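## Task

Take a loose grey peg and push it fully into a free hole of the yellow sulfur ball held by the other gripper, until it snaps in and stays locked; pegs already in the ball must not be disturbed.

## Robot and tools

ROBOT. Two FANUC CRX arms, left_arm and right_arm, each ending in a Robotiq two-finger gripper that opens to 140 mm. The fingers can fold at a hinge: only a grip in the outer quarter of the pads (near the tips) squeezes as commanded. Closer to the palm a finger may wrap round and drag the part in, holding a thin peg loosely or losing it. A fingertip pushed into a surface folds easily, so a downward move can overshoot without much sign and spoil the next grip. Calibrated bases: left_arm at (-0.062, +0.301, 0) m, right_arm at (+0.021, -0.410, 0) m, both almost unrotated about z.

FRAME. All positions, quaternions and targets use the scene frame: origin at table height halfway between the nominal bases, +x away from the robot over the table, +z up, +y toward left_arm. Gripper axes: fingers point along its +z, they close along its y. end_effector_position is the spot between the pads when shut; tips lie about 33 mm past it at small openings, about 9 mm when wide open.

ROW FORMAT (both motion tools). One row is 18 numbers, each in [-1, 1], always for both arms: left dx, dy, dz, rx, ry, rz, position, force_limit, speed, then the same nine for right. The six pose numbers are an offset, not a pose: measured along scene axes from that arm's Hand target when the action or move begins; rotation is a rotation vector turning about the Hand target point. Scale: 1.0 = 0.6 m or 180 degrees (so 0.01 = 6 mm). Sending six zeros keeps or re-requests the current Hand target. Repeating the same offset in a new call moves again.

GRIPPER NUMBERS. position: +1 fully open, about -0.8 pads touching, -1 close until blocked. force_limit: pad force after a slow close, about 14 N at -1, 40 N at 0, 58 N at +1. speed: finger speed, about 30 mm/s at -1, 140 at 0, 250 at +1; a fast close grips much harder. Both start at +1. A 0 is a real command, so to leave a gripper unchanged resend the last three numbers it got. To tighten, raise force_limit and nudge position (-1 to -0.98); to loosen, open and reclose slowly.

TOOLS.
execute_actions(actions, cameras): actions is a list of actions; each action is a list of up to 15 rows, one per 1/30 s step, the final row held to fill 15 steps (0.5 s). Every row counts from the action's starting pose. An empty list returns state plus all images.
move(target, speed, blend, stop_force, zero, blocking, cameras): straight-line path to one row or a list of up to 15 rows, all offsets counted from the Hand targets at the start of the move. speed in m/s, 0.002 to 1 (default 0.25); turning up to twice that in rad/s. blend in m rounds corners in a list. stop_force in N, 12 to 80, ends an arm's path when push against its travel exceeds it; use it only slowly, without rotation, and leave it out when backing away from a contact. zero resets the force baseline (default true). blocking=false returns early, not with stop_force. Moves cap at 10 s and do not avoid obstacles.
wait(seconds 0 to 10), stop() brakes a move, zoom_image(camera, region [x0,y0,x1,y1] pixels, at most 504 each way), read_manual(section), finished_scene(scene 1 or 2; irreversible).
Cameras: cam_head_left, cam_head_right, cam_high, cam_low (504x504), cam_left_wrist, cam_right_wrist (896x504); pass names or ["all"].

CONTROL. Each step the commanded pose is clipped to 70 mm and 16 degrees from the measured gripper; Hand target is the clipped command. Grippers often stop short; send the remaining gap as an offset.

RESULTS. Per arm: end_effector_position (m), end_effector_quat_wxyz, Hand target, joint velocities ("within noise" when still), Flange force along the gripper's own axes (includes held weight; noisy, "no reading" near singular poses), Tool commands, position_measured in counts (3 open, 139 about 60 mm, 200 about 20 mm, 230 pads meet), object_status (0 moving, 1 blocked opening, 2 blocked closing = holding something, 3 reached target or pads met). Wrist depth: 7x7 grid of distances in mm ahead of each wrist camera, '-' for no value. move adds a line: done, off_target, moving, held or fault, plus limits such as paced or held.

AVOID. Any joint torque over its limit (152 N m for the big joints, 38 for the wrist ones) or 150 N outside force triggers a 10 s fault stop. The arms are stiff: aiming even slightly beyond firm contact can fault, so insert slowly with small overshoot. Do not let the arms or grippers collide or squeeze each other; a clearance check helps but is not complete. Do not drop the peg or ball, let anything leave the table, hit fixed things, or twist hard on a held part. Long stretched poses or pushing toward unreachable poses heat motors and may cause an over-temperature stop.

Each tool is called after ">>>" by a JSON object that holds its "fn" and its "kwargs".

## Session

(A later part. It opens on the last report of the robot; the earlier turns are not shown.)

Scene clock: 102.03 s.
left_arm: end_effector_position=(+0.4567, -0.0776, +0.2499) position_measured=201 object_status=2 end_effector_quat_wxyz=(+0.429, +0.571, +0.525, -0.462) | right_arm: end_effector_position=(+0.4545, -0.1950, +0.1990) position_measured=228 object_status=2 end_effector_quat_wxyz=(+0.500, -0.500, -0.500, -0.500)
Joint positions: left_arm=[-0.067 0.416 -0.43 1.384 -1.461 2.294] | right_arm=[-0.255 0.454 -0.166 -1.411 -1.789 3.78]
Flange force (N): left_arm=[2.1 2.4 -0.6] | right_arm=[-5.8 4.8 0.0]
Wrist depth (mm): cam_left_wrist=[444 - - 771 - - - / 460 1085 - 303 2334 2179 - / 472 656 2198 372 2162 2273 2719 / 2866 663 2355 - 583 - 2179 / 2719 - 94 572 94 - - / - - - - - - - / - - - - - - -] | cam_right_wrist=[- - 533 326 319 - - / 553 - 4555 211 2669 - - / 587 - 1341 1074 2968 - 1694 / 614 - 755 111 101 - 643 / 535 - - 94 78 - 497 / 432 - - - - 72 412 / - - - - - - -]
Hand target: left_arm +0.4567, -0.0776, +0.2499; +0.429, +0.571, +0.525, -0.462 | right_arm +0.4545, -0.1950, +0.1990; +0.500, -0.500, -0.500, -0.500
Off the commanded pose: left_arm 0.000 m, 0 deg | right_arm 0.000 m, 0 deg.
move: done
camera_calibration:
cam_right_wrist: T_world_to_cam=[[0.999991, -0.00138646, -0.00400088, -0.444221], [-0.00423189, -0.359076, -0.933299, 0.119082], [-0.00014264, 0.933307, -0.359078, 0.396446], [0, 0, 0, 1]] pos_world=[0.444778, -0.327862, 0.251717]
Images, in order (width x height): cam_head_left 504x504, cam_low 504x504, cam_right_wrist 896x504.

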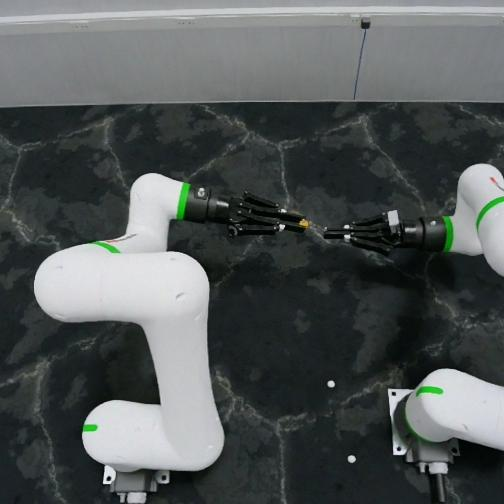

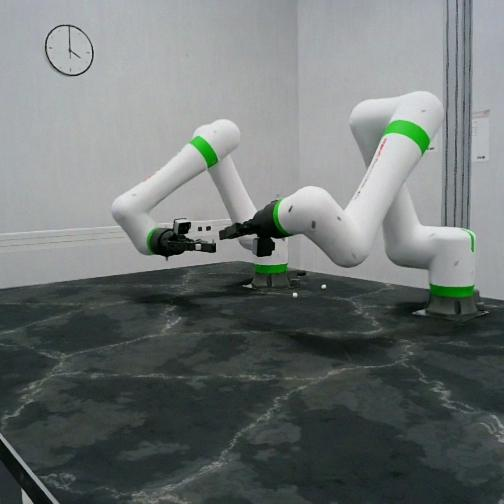

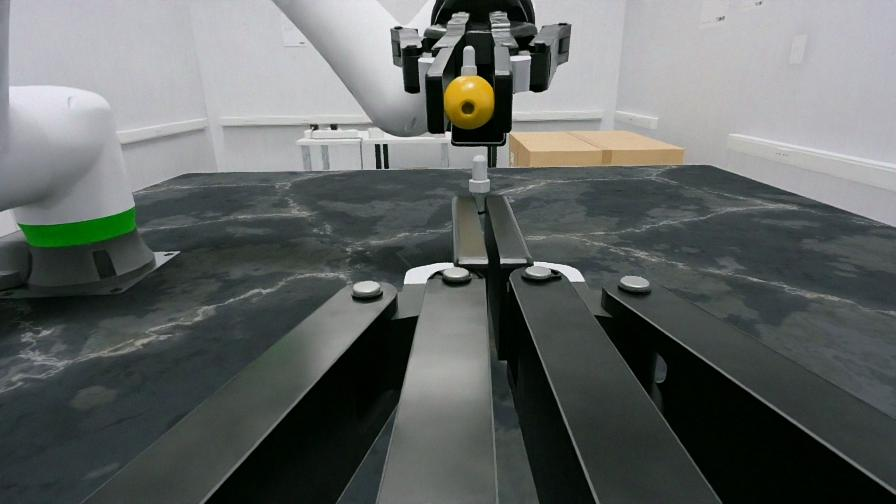

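>>> {"fn": "move", "kwargs": {"target": [[0,0,0,0,0,0,-1,1,-1,-0.004,-0.008,0.152,-0.4387,0.0107,-0.0087,-1,1,0.1],[0,0,0,0,0,0,-1,1,-1,-0.0042,0.06,0.105,-0.4387,0.0107,-0.0087,-1,1,0.1]], "speed": [0.25,0.1], "blend": [0.01,0], "cameras": ["all"]}}

>>> {"fn": "zoom_image", "kwargs": {"camera": "cam_right_wrist", "region": [410, 60, 550, 220]}}

>>> {"fn": "zoom_image", "kwargs": {"camera": "cam_low", "region": [210, 210, 250, 250]}}

>>> {"fn": "zoom_image", "kwargs": {"camera": "cam_head_left", "region": [290, 208, 330, 240]}}

>>> {"fn": "zoom_image", "kwargs": {"camera": "cam_high", "region": [370, 180, 410, 220]}}

>>> {"fn": "zoom_image", "kwargs": {"camera": "cam_left_wrist", "region": [420, 150, 540, 310]}}

Scene clock: 136.33 s.
left_arm: end_effector_position=(+0.4567, -0.0776, +0.2499) position_measured=201 object_status=2 end_effector_quat_wxyz=(+0.429, +0.571, +0.525, -0.462) | right_arm: end_effector_position=(+0.4520, -0.1590, +0.2621) position_measured=228 object_status=2 end_effector_quat_wxyz=(-0.069, +0.718, +0.690, +0.067)
Joint positions: left_arm=[-0.067 0.416 -0.43 1.384 -1.461 2.294] | right_arm=[0.696 0.048 0.134 -0.149 -1.535 2.418]
Flange force (N): left_arm=[2.6 2.3 -1.1] | right_arm=[4.3 6.3 -1.5]
Wrist depth (mm): cam_left_wrist=[448 - - - 814 - - / 454 549 2254 2488 1857 2254 2465 / 470 556 2376 2488 2077 2585 - / - 595 - 122 133 2273 2273 / 2536 - 94 221 94 88 - / - - - - - - - / - - - 249 - - -] | cam_right_wrist=[388 390 - 137 376 387 376 / - 393 394 150 385 - 380 / - 412 402 395 386 394 - / 416 403 408 112 122 406 397 / 419 - - 94 78 - 402 / 433 - - - - 72 - / - - - - - - -]
Hand target: left_arm +0.4567, -0.0776, +0.2499; +0.429, +0.571, +0.525, -0.462 | right_arm +0.4520, -0.1590, +0.2620; -0.069, +0.718, +0.690, +0.067
Off the commanded pose: left_arm 0.000 m, 0 deg | right_arm 0.000 m, 0 deg.
move: done
camera_calibration:
cam_left_wrist: T_world_to_cam=[[0.995961, -0.0897001, -0.00383537, -0.448695], [0.0165777, 0.141745, 0.989764, -0.240573], [-0.0882384, -0.985831, 0.14266, 0.0711831], [0, 0, 0, 1]] pos_world=[0.457152, 0.0640267, 0.226235]
cam_right_wrist: T_world_to_cam=[[0.999032, -0.0433802, -0.00729728, -0.446787], [-0.0414498, -0.983858, 0.174083, -0.181954], [-0.0147313, -0.173612, -0.984704, 0.380027], [0, 0, 0, 1]] pos_world=[0.444411, -0.132421, 0.402629]

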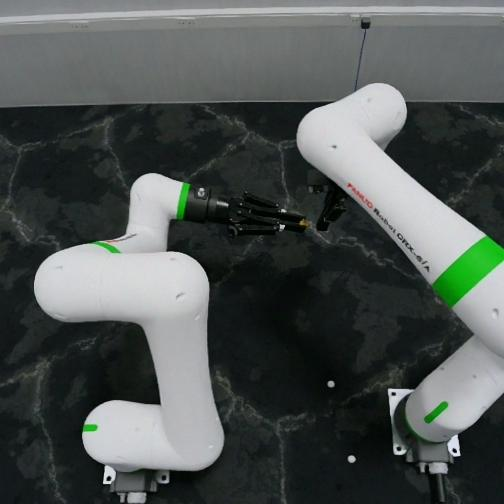

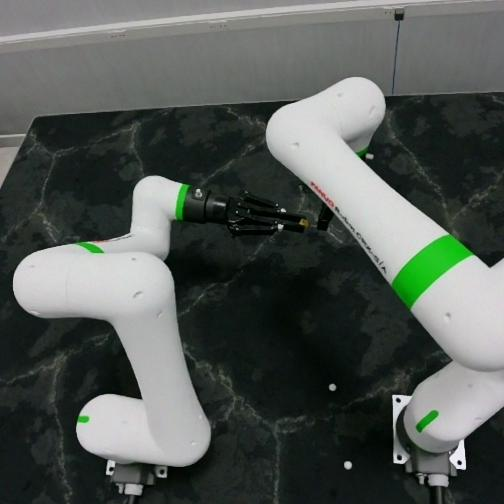

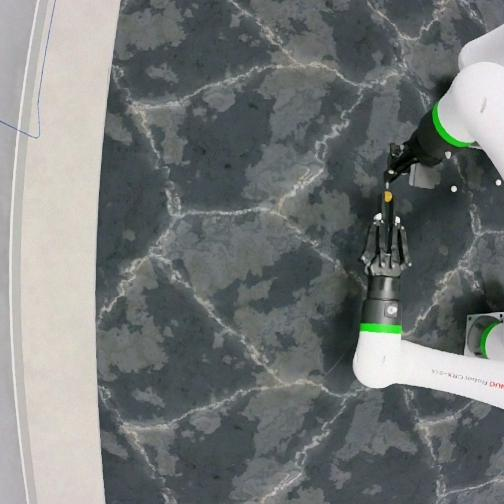

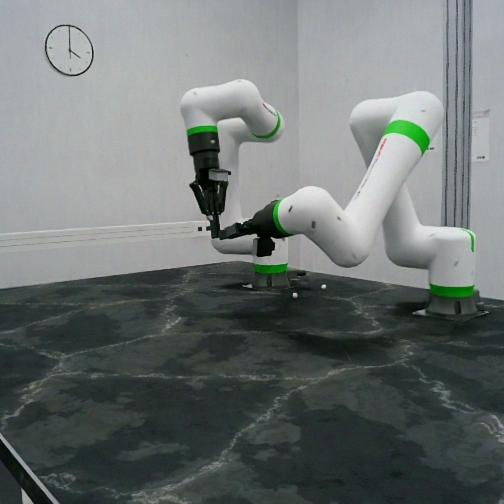

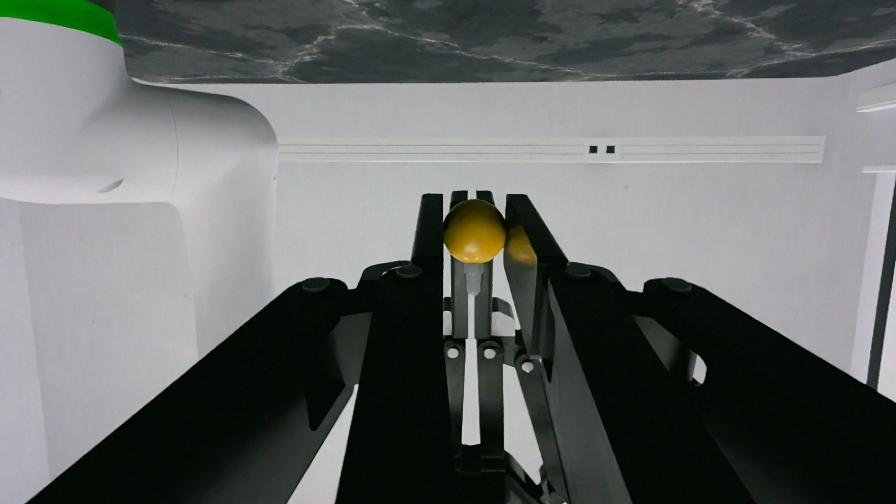

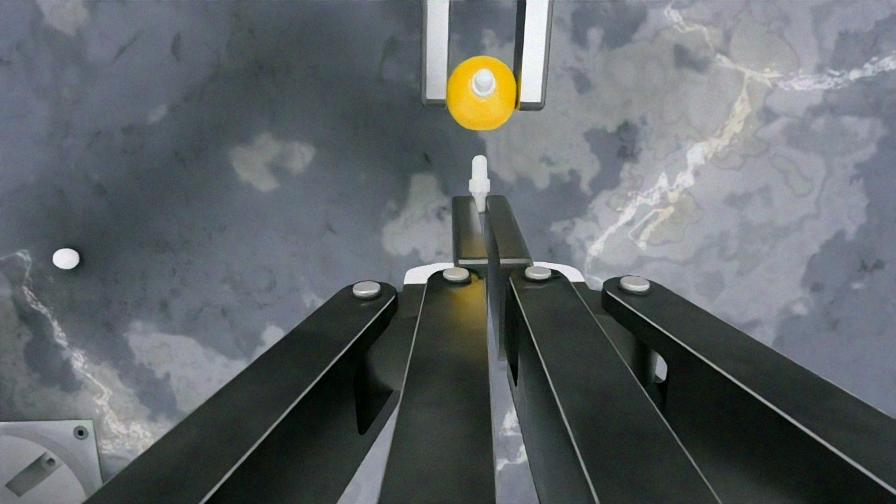

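Scaled by 3.150 from the camera's 896x504 image, which has a finer 1280x720 frame.

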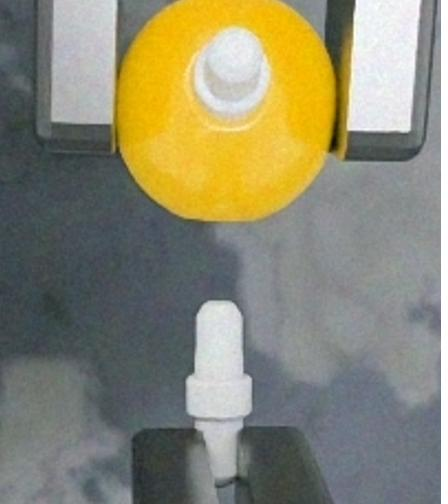

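Scaled by 12.600 from the camera's 504x504 image, which has a finer 720x720 frame.

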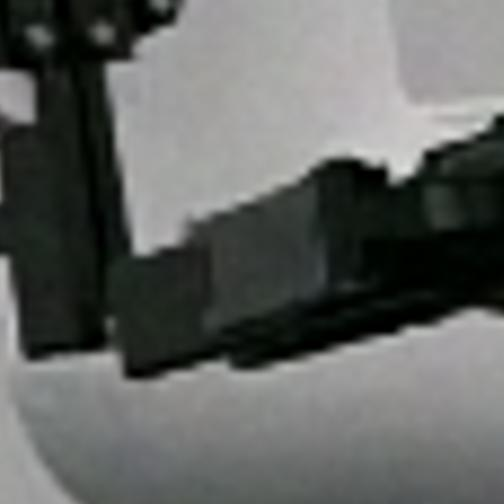

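Scaled by 12.600 from the camera's 504x504 image, which has a finer 720x720 frame.

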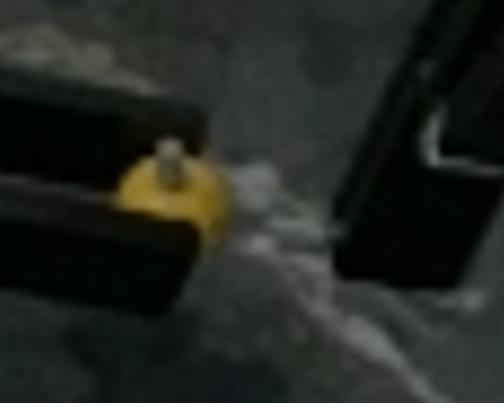

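Scaled by 12.600 from the camera's 504x504 image, which has a finer 720x720 frame.

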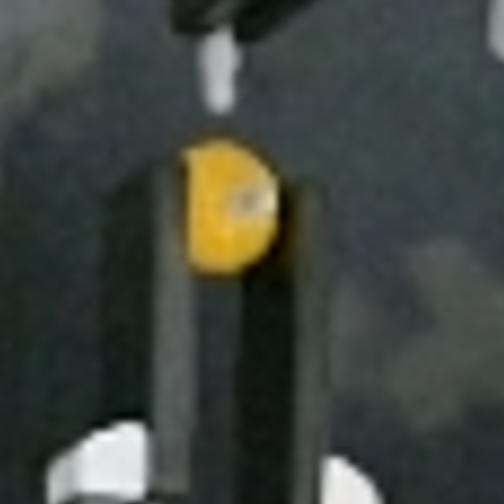

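Scaled by 3.150 from the camera's 896x504 image, which has a finer 1280x720 frame.

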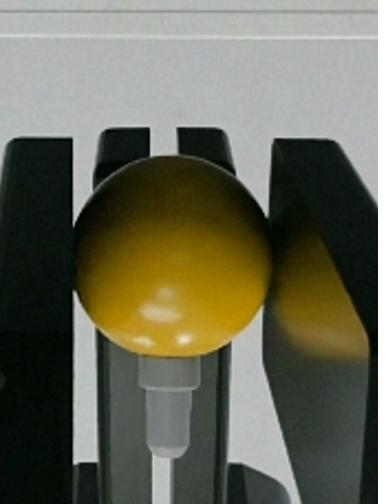

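>>> {"fn": "move", "kwargs": {"target": [[0,0,0,0,0,0,-1,1,-1,0.0018,0,-0.0005,0,0,0,-1,1,0.1],[0,0,0,0,0,0,-1,1,-1,0.0028,0.0237,0.0042,0,0,0,-1,1,0.1]], "speed": 0.01, "stop_force": 12, "cameras": ["cam_right_wrist","cam_left_wrist","cam_low"]}}

>>> {"fn": "zoom_image", "kwargs": {"camera": "cam_right_wrist", "region": [410, 80, 550, 240]}}

>>> {"fn": "zoom_image", "kwargs": {"camera": "cam_left_wrist", "region": [420, 150, 540, 310]}}

Scene clock: 152.53 s.
left_arm: end_effector_position=(+0.4568, -0.0776, +0.2499) position_measured=201 object_status=2 end_effector_quat_wxyz=(+0.429, +0.571, +0.525, -0.462) | right_arm: end_effector_position=(+0.4537, -0.1448, +0.2646) position_measured=228 object_status=2 end_effector_quat_wxyz=(-0.069, +0.718, +0.690, +0.067)
Joint positions: left_arm=[-0.067 0.416 -0.43 1.384 -1.461 2.294] | right_arm=[0.718 0.067 0.159 -0.147 -1.538 2.395]
Flange force (N): left_arm=[2.8 8.1 -2.5] | right_arm=[2.8 0.9 -2.1]
Wrist depth (mm): cam_left_wrist=[448 - - 769 - - - / 455 543 - - 1897 2293 2029 / 467 556 2997 - 2836 2254 1897 / - 598 625 160 2273 2313 1897 / - - 94 204 94 88 1998 / - - - 216 - - - / - - - - - - -] | cam_right_wrist=[389 390 380 138 381 389 379 / 398 398 394 150 386 387 383 / - - - 163 397 397 - / 416 415 412 111 405 417 402 / 427 424 - 94 78 408 421 / 440 - - - - 72 - / - - - - - - -]
Hand target: left_arm +0.4567, -0.0776, +0.2499; +0.429, +0.571, +0.525, -0.462 | right_arm +0.4537, -0.1448, +0.2646; -0.069, +0.718, +0.690, +0.067
Off the commanded pose: left_arm 0.000 m, 0 deg | right_arm 0.000 m, 0 deg.
move: done
camera_calibration:
cam_left_wrist: T_world_to_cam=[[0.995961, -0.0897001, -0.00383537, -0.448794], [0.0165777, 0.141745, 0.989764, -0.240575], [-0.0882384, -0.985831, 0.14266, 0.0711919], [0, 0, 0, 1]] pos_world=[0.457252, 0.0640267, 0.226235]
cam_right_wrist: T_world_to_cam=[[0.999031, -0.0433955, -0.00739597, -0.447808], [-0.0414476, -0.983858, 0.174087, -0.168252], [-0.0148312, -0.173612, -0.984702, 0.385041], [0, 0, 0, 1]] pos_world=[0.446111, -0.118121, 0.405129]
Images, in order (width x height): cam_low 504x504, cam_left_wrist 896x504, cam_right_wrist 896x504.

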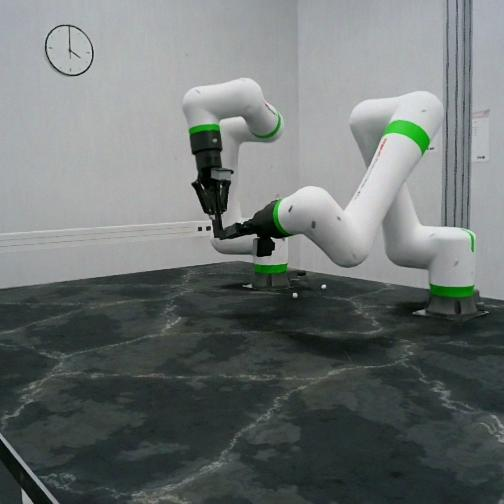

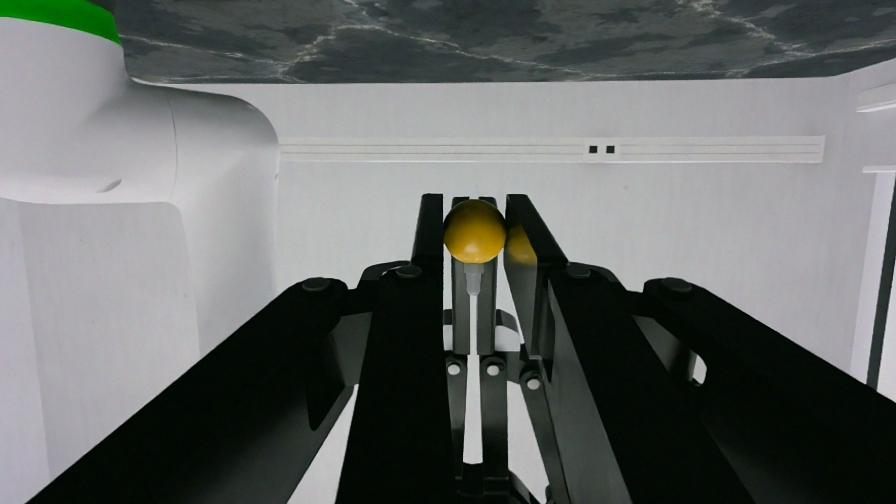

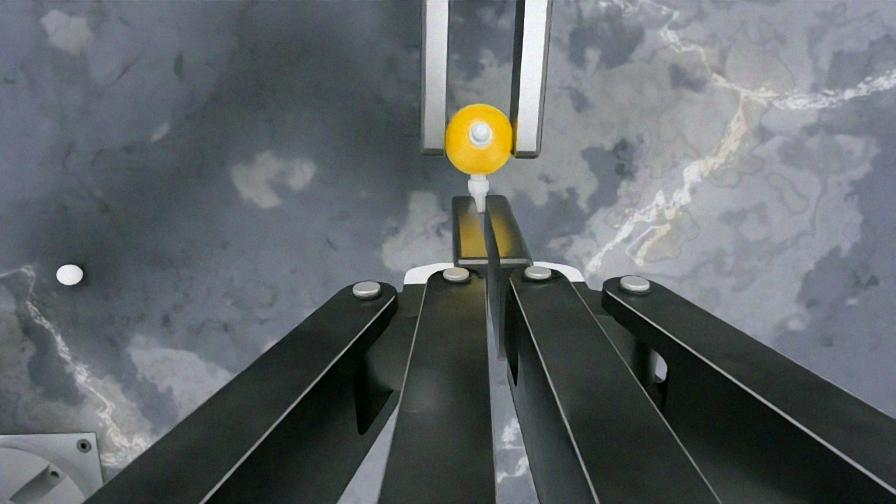

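Scaled by 3.150 from the camera's 896x504 image, which has a finer 1280x720 frame.

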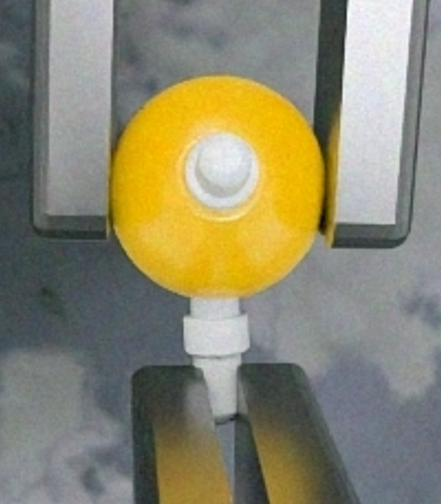

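Scaled by 3.150 from the camera's 896x504 image, which has a finer 1280x720 frame.

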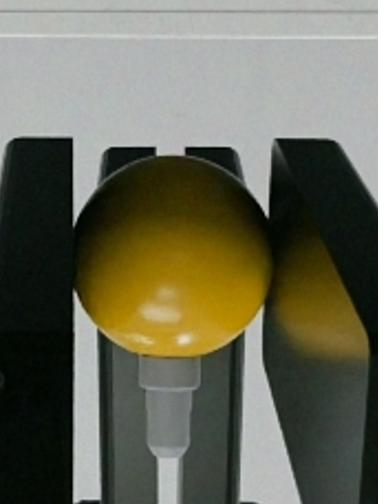

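>>> {"fn": "move", "kwargs": {"target": [0,0,0,0,0,0,-1,1,-1,0.0004,0.0098,0.0019,0,0,0,-1,1,0.1], "speed": 0.008, "stop_force": 40, "cameras": ["cam_right_wrist","cam_left_wrist"]}}

>>> {"fn": "zoom_image", "kwargs": {"camera": "cam_right_wrist", "region": [410, 80, 550, 240]}}

Scene clock: 163.07 s.
left_arm: end_effector_position=(+0.4567, -0.0776, +0.2499) position_measured=201 object_status=2 end_effector_quat_wxyz=(+0.429, +0.571, +0.525, -0.462) | right_arm: end_effector_position=(+0.4539, -0.1389, +0.2657) position_measured=228 object_status=2 end_effector_quat_wxyz=(-0.069, +0.718, +0.690, +0.067)
Joint positions: left_arm=[-0.067 0.416 -0.43 1.384 -1.461 2.294] | right_arm=[0.727 0.074 0.169 -0.145 -1.539 2.385]
Flange force (N): left_arm=[2.8 9.9 -36.7] | right_arm=[-33.6 -0.9 -3.5]
Wrist depth (mm): cam_left_wrist=[455 783 780 - - - 787 / 458 542 - 2273 - - 2077 / 474 560 2376 2198 2376 - 2334 / - 590 2536 134 133 2093 - / - - 94 200 94 - - / - - - - - - - / - - - - - - -] | cam_right_wrist=[397 389 387 136 378 378 377 / 401 397 394 150 387 387 387 / 406 405 404 154 396 392 - / 415 417 413 109 405 414 405 / 428 423 - 94 78 411 412 / 435 - - - - 72 416 / - - - - - - -]
Hand target: left_arm +0.4567, -0.0776, +0.2499; +0.429, +0.571, +0.525, -0.462 | right_arm +0.4539, -0.1389, +0.2657; -0.069, +0.718, +0.690, +0.067
Off the commanded pose: left_arm 0.000 m, 0 deg | right_arm 0.000 m, 0 deg.
move: done
camera_calibration:
cam_left_wrist: T_world_to_cam=[[0.995961, -0.0897001, -0.00383537, -0.448695], [0.0165777, 0.141745, 0.989764, -0.240573], [-0.0882384, -0.985831, 0.14266, 0.0711831], [0, 0, 0, 1]] pos_world=[0.457152, 0.0640267, 0.226235]
cam_right_wrist: T_world_to_cam=[[0.999032, -0.0433855, -0.00729185, -0.44789], [-0.0414545, -0.983841, 0.17418, -0.162757], [-0.0147309, -0.173709, -0.984687, 0.387073], [0, 0, 0, 1]] pos_world=[0.446411, -0.112321, 0.406229]
Images, in order (width x height): cam_left_wrist 896x504, cam_right_wrist 896x504.

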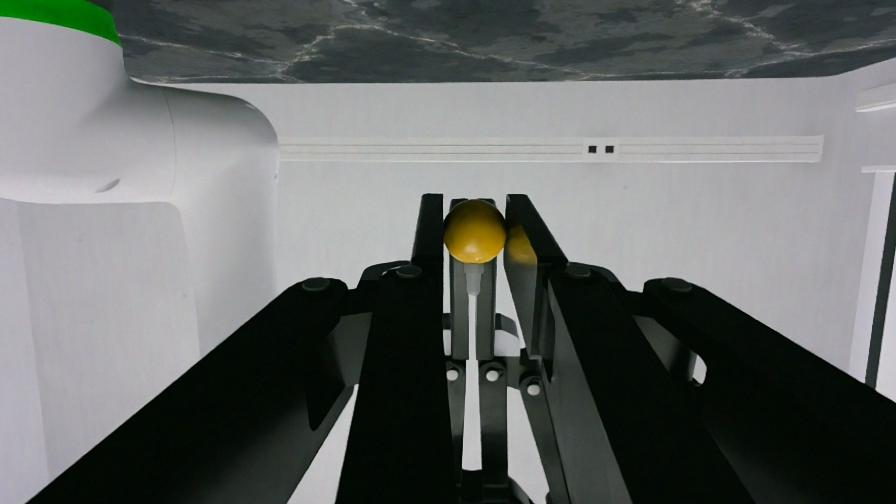

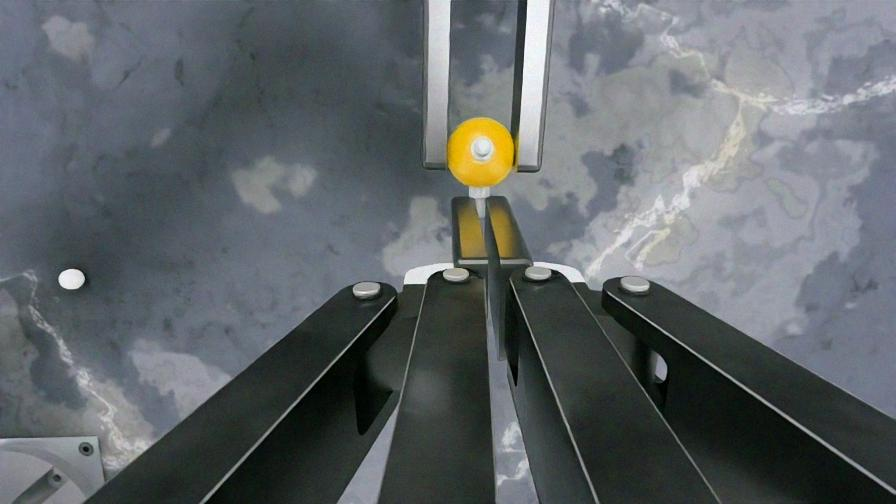

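Scaled by 3.150 from the camera's 896x504 image, which has a finer 1280x720 frame.

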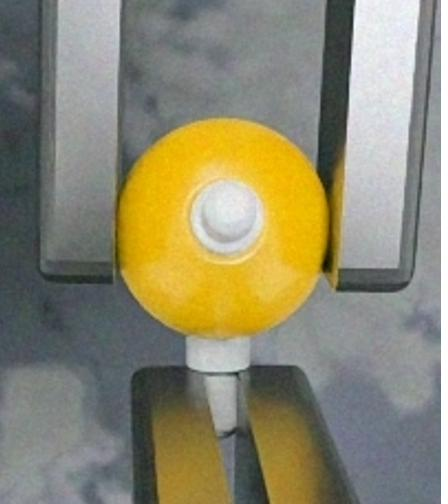

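>>> {"fn": "move", "kwargs": {"target": [0,0,0,0,0,0,-1,1,-1,0.0003,0.0065,0.0013,0,0,0,-1,1,0.1], "speed": 0.006, "stop_force": 30, "cameras": ["cam_right_wrist"]}}

>>> {"fn": "zoom_image", "kwargs": {"camera": "cam_right_wrist", "region": [410, 80, 550, 240]}}

>>> {"fn": "move", "kwargs": {"target": [0,0,0,0,0,0,-1,1,-1,-0.0006,-0.0142,-0.0028,0,0,0,-1,1,0.1], "speed": 0.015, "cameras": ["cam_right_wrist"]}}

>>> {"fn": "zoom_image", "kwargs": {"camera": "cam_right_wrist", "region": [410, 80, 550, 240]}}

Scene clock: 168.73 s.
left_arm: end_effector_position=(+0.4567, -0.0776, +0.2499) position_measured=201 object_status=2 end_effector_quat_wxyz=(+0.429, +0.571, +0.525, -0.462) | right_arm: end_effector_position=(+0.4541, -0.1364, +0.2662) position_measured=228 object_status=2 end_effector_quat_wxyz=(-0.069, +0.718, +0.690, +0.066)
Joint positions: left_arm=[-0.067 0.416 -0.43 1.384 -1.461 2.294] | right_arm=[0.731 0.078 0.173 -0.145 -1.54 2.381]
Flange force (N): left_arm=[4.0 -2.5 -65.4] | right_arm=[-63.9 10.0 -4.6]
Wrist depth (mm): cam_left_wrist=[452 - - 737 749 - - / 463 538 2313 - 2376 - 1911 / 466 549 2419 2216 2179 2179 2216 / - 567 2376 134 135 2293 2060 / 2560 - 94 198 94 - - / - - - 210 - - - / - - - - - - -] | cam_right_wrist=[390 386 385 138 381 377 377 / 402 403 393 154 383 386 386 / 406 410 408 152 - 394 396 / - 417 - 109 117 404 401 / - 427 - 94 78 412 409 / 444 - - - - 72 421 / - - - - - - -]
Hand target: left_arm +0.4567, -0.0776, +0.2499; +0.429, +0.571, +0.525, -0.462 | right_arm +0.4541, -0.1364, +0.2662; -0.069, +0.718, +0.690, +0.066 (not the last commanded pose)
Off the commanded pose: left_arm 0.000 m, 0 deg | right_arm 0.001 m, 0 deg.
move: contact (right_arm)
camera_calibration:
cam_right_wrist: T_world_to_cam=[[0.999028, -0.0434818, -0.00726303, -0.447898], [-0.0415499, -0.983785, 0.174474, -0.160451], [-0.0147317, -0.174003, -0.984635, 0.387948], [0, 0, 0, 1]] pos_world=[0.446511, -0.109821, 0.406729]
Images, in order (width x height): cam_right_wrist 896x504.

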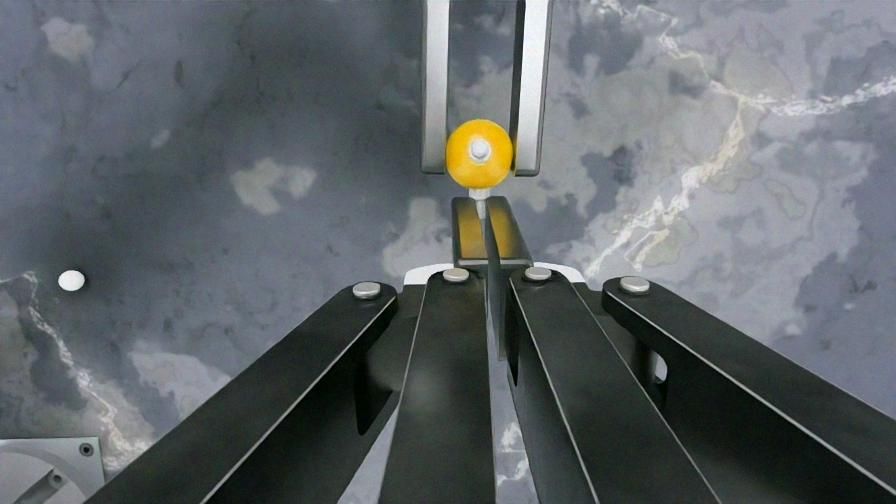

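Scaled by 3.150 from the camera's 896x504 image, which has a finer 1280x720 frame.

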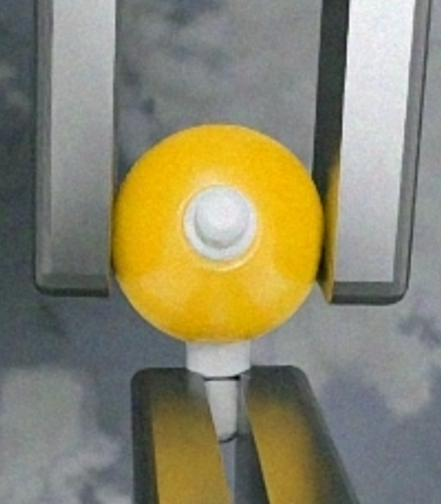

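Scene clock: 169.57 s.
left_arm: end_effector_position=(+0.4567, -0.0776, +0.2498) position_measured=201 object_status=2 end_effector_quat_wxyz=(+0.429, +0.571, +0.525, -0.462) | right_arm: end_effector_position=(+0.4538, -0.1450, +0.2645) position_measured=228 object_status=2 end_effector_quat_wxyz=(-0.069, +0.718, +0.690, +0.066)
Joint positions: left_arm=[-0.067 0.416 -0.43 1.384 -1.461 2.294] | right_arm=[0.717 0.067 0.159 -0.146 -1.538 2.395]
Flange force (N): left_arm=[1.3 5.0 -0.1] | right_arm=[5.7 4.9 -1.5]
Wrist depth (mm): cam_left_wrist=[446 - - - - - 778 / 455 546 - 2235 1782 2376 2044 / 469 551 2376 2334 2419 1911 2313 / 2110 594 2376 - 133 2334 2127 / 2963 - 94 204 94 - - / - - - 217 - - - / - - - - - - -] | cam_right_wrist=[387 389 386 152 380 378 383 / 400 393 391 151 387 386 383 / 413 - 402 400 399 393 397 / 415 412 413 112 402 405 406 / 424 412 - 94 78 412 411 / 437 - - - - 72 419 / - - - - - - -]
Hand target: left_arm +0.4567, -0.0776, +0.2499; +0.429, +0.571, +0.525, -0.462 | right_arm +0.4537, -0.1450, +0.2645; -0.069, +0.718, +0.690, +0.066
Off the commanded pose: left_arm 0.000 m, 0 deg | right_arm 0.000 m, 0 deg.
move: done
camera_calibration:
cam_right_wrist: T_world_to_cam=[[0.999028, -0.0434838, -0.0072648, -0.447979], [-0.0415514, -0.983782, 0.174489, -0.168552], [-0.0147344, -0.174018, -0.984632, 0.384887], [0, 0, 0, 1]] pos_world=[0.446211, -0.118321, 0.405129]
Images, in order (width x height): cam_right_wrist 896x504.

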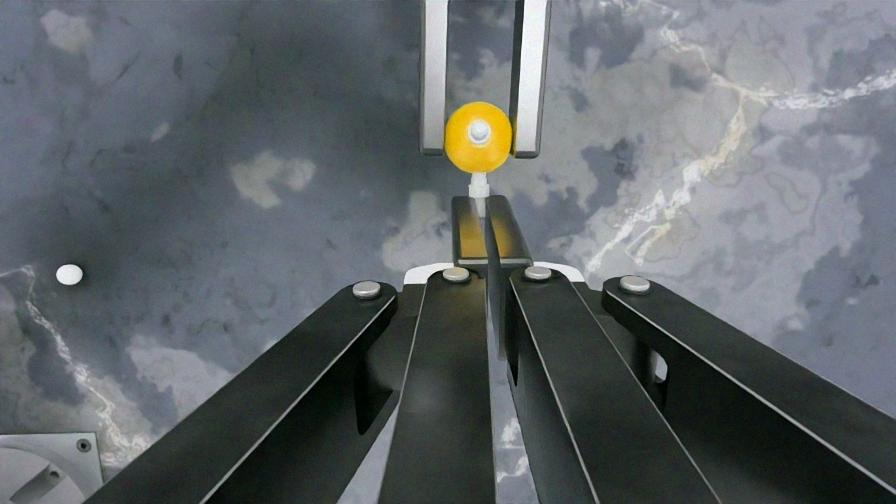

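Scaled by 3.150 from the camera's 896x504 image, which has a finer 1280x720 frame.

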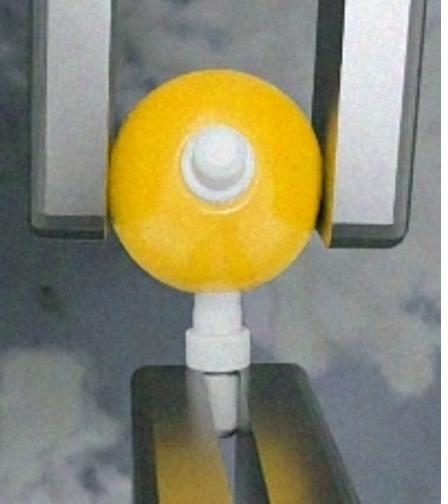

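>>> {"fn": "move", "kwargs": {"target": [0,0,0,0,0,0,-1,1,-1,0.0001,0.0036,0.0007,0,0,0,-1,1,0.1], "speed": 0.01}}

>>> {"fn": "move", "kwargs": {"target": [0,0,0,0,0,0,-1,1,-1,0,0,0,0,0,0,-0.62,1,-1], "speed": 0.01, "cameras": ["cam_right_wrist","cam_left_wrist"]}}

>>> {"fn": "zoom_image", "kwargs": {"camera": "cam_right_wrist", "region": [410, 80, 550, 240]}}

Scene clock: 177.73 s.
left_arm: end_effector_position=(+0.4567, -0.0776, +0.2499) position_measured=201 object_status=2 end_effector_quat_wxyz=(+0.429, +0.571, +0.525, -0.462) | right_arm: end_effector_position=(+0.4538, -0.1428, +0.2649) position_measured=228 object_status=2 end_effector_quat_wxyz=(-0.069, +0.718, +0.690, +0.066)
Joint positions: left_arm=[-0.067 0.416 -0.43 1.384 -1.461 2.294] | right_arm=[0.721 0.07 0.162 -0.146 -1.538 2.392]
Flange force (N): left_arm=[2.1 6.2 -1.4] | right_arm=[3.8 3.3 -1.0]
Wrist depth (mm): cam_left_wrist=[450 - - - - 767 - / 454 544 2293 1884 2442 1870 2144 / 466 552 2216 2376 2488 2397 2442 / - 602 625 159 134 2127 2334 / 2836 - 94 203 94 - - / - - - 215 - - - / - - - - - - -] | cam_right_wrist=[389 387 384 146 377 385 376 / 398 395 393 154 385 385 385 / 409 414 406 413 399 398 395 / 410 415 411 112 411 406 405 / 426 425 - 94 78 410 412 / 435 - - - - 72 417 / - - - - - - -]
Hand target: left_arm +0.4567, -0.0776, +0.2499; +0.429, +0.571, +0.525, -0.462 | right_arm +0.4538, -0.1428, +0.2649; -0.069, +0.718, +0.690, +0.066
Off the commanded pose: left_arm 0.000 m, 0 deg | right_arm 0.000 m, 0 deg.
move: done

Scene clock: 178.47 s.
left_arm: end_effector_position=(+0.4567, -0.0776, +0.2499) position_measured=201 object_status=2 end_effector_quat_wxyz=(+0.429, +0.571, +0.525, -0.462) | right_arm: end_effector_position=(+0.4538, -0.1428, +0.2650) position_measured=208 object_status=0 end_effector_quat_wxyz=(-0.069, +0.718, +0.690, +0.066)
Joint positions: left_arm=[-0.067 0.416 -0.43 1.384 -1.461 2.294] | right_arm=[0.721 0.07 0.162 -0.146 -1.538 2.392]
Flange force (N): left_arm=[2.4 1.6 -0.6] | right_arm=[4.6 7.1 -1.7]
Wrist depth (mm): cam_left_wrist=[449 - - - - - - / 456 542 2144 - - - 1939 / 469 555 559 2355 2611 - 1770 / 2637 598 622 - 133 2560 - / 2465 - 94 - 94 - 2313 / - - - - - - - / - - - - - - -] | cam_right_wrist=[391 381 381 145 379 378 377 / 397 396 395 150 387 385 387 / 406 - 398 165 397 398 395 / 417 420 413 - 403 405 405 / 440 - - 94 77 - 411 / - - - - - 74 - / - - - - - - -]
Hand target: left_arm +0.4567, -0.0776, +0.2499; +0.429, +0.571, +0.525, -0.462 | right_arm +0.4538, -0.1428, +0.2649; -0.069, +0.718, +0.690, +0.066
Off the commanded pose: left_arm 0.000 m, 0 deg | right_arm 0.000 m, 0 deg.
move: done
camera_calibration:
cam_left_wrist: T_world_to_cam=[[0.995961, -0.0897001, -0.00383537, -0.448695], [0.0165777, 0.141745, 0.989764, -0.240573], [-0.0882384, -0.985831, 0.14266, 0.0711831], [0, 0, 0, 1]] pos_world=[0.457152, 0.0640267, 0.226235]
cam_right_wrist: T_world_to_cam=[[0.999029, -0.0434665, -0.00716434, -0.448024], [-0.0415521, -0.983785, 0.17447, -0.166544], [-0.0146318, -0.174003, -0.984636, 0.385606], [0, 0, 0, 1]] pos_world=[0.446311, -0.116221, 0.405529]
Images, in order (width x height): cam_left_wrist 896x504, cam_right_wrist 896x504.

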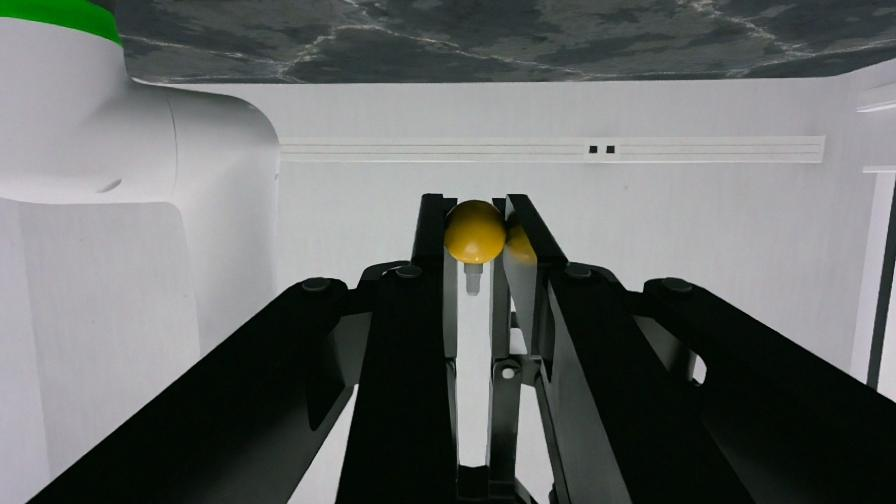

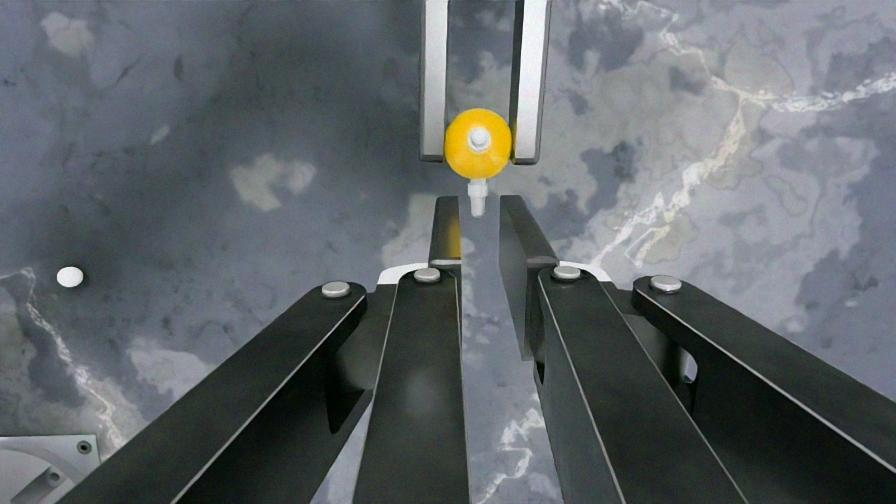

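Scaled by 3.150 from the camera's 896x504 image, which has a finer 1280x720 frame.

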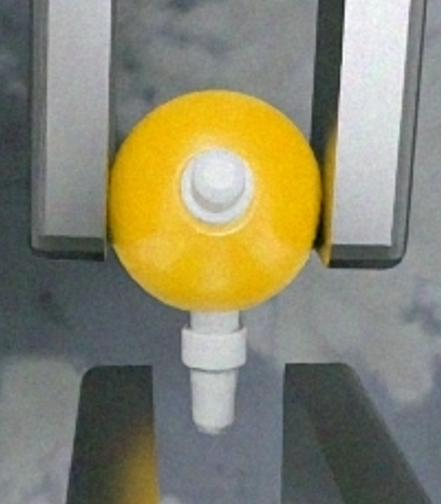

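>>> {"fn": "move", "kwargs": {"target": [[0,0,0,0,0,0,-1,1,-1,0,-0.0143,0.0735,0,0,0,-0.62,1,-1],[0,0,0,0,0,0,-1,1,-1,-0.003,-0.162,0.06,0.4985,-0.0195,-0.004,-0.62,1,-1],[0,0,0,0,0,0,-1,1,-1,-0.0032,-0.0668,-0.0653,0.4985,-0.0195,-0.004,-1,1,0]], "speed": [0.08,0.3,0.1], "blend": [0.015,0.01,0], "cameras": ["cam_right_wrist","cam_left_wrist","cam_low","cam_head_left"]}}

>>> {"fn": "zoom_image", "kwargs": {"camera": "cam_right_wrist", "region": [410, 80, 550, 240]}}

>>> {"fn": "zoom_image", "kwargs": {"camera": "cam_left_wrist", "region": [420, 150, 540, 310]}}

>>> {"fn": "zoom_image", "kwargs": {"camera": "cam_low", "region": [200, 210, 240, 250]}}

Scene clock: 189.40 s.
left_arm: end_effector_position=(+0.4567, -0.0776, +0.2499) position_measured=201 object_status=2 end_effector_quat_wxyz=(+0.429, +0.571, +0.525, -0.462) | right_arm: end_effector_position=(+0.4519, -0.1829, +0.2258) position_measured=233 object_status=3 end_effector_quat_wxyz=(+0.536, -0.462, -0.439, -0.554)
Joint positions: left_arm=[-0.067 0.416 -0.43 1.384 -1.461 2.294] | right_arm=[-0.266 0.51 -0.22 -1.554 -1.874 3.844]
Flange force (N): left_arm=[2.7 2.1 -1.5] | right_arm=[-7.1 5.0 -0.9]
Wrist depth (mm): cam_left_wrist=[447 - - - - - 806 / 461 694 2397 448 - 2110 1983 / 478 651 2293 267 2179 2029 1638 / 3066 674 - 161 134 - - / - - 94 571 94 - - / - - - - - - - / - - - - - - -] | cam_right_wrist=[3344 535 556 5081 - - - / 2317 - 555 386 - 2935 - / 554 4331 559 217 - - - / 576 - 3262 112 2642 - 2080 / 583 - - 92 78 - 764 / 578 - - - - 71 - / - - - - - - -]
Hand target: left_arm +0.4567, -0.0776, +0.2499; +0.429, +0.571, +0.525, -0.462 | right_arm +0.4519, -0.1829, +0.2258; +0.536, -0.462, -0.439, -0.554
Off the commanded pose: left_arm 0.000 m, 0 deg | right_arm 0.000 m, 0 deg.
move: done
camera_calibration:
cam_left_wrist: T_world_to_cam=[[0.995961, -0.0897001, -0.00383537, -0.448695], [0.0165777, 0.141745, 0.989764, -0.240573], [-0.0882384, -0.985831, 0.14266, 0.0711831], [0, 0, 0, 1]] pos_world=[0.457152, 0.0640267, 0.226235]
cam_right_wrist: T_world_to_cam=[[0.999127, -0.039884, -0.012425, -0.446242], [-0.0193094, -0.177177, -0.98399, 0.199855], [0.037044, 0.983371, -0.177792, 0.346155], [0, 0, 0, 1]] pos_world=[0.436888, -0.322787, 0.252654]
Images, in order (width x height): cam_head_left 504x504, cam_low 504x504, cam_left_wrist 896x504, cam_right_wrist 896x504.

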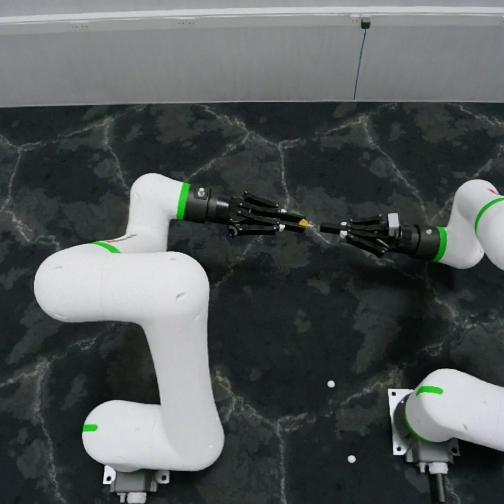

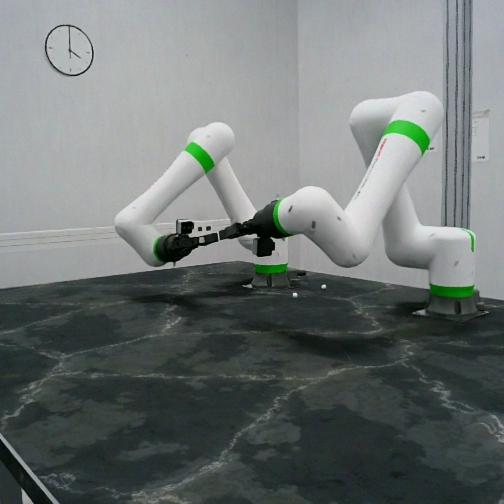

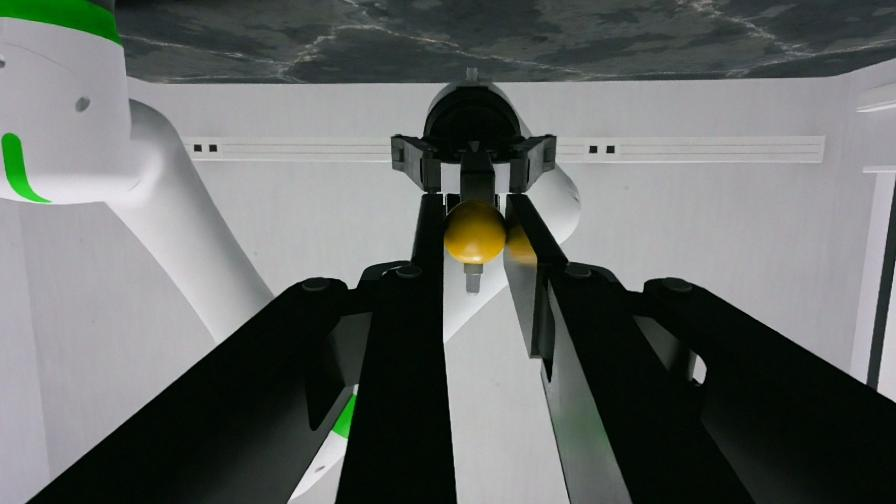

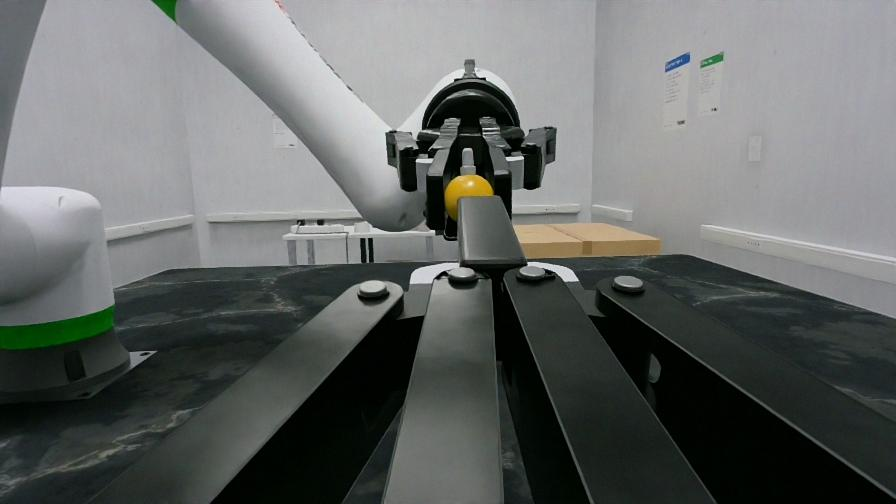

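Scaled by 3.150 from the camera's 896x504 image, which has a finer 1280x720 frame.

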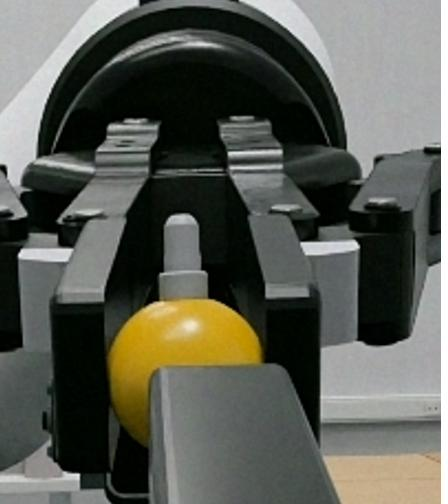

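Scaled by 3.150 from the camera's 896x504 image, which has a finer 1280x720 frame.

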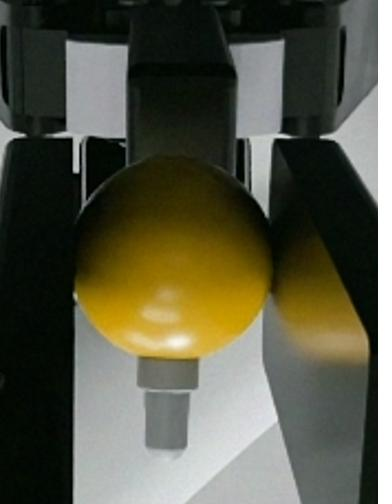

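Scaled by 12.600 from the camera's 504x504 image, which has a finer 720x720 frame.

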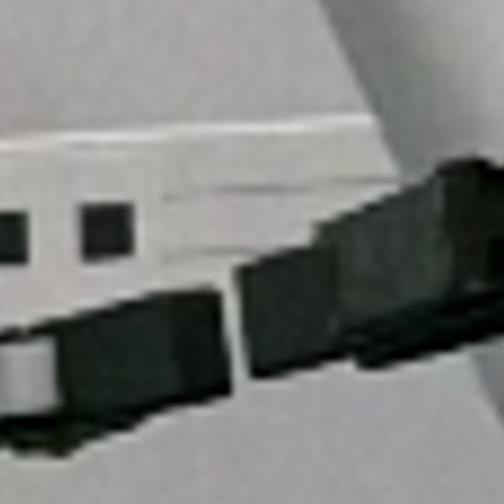

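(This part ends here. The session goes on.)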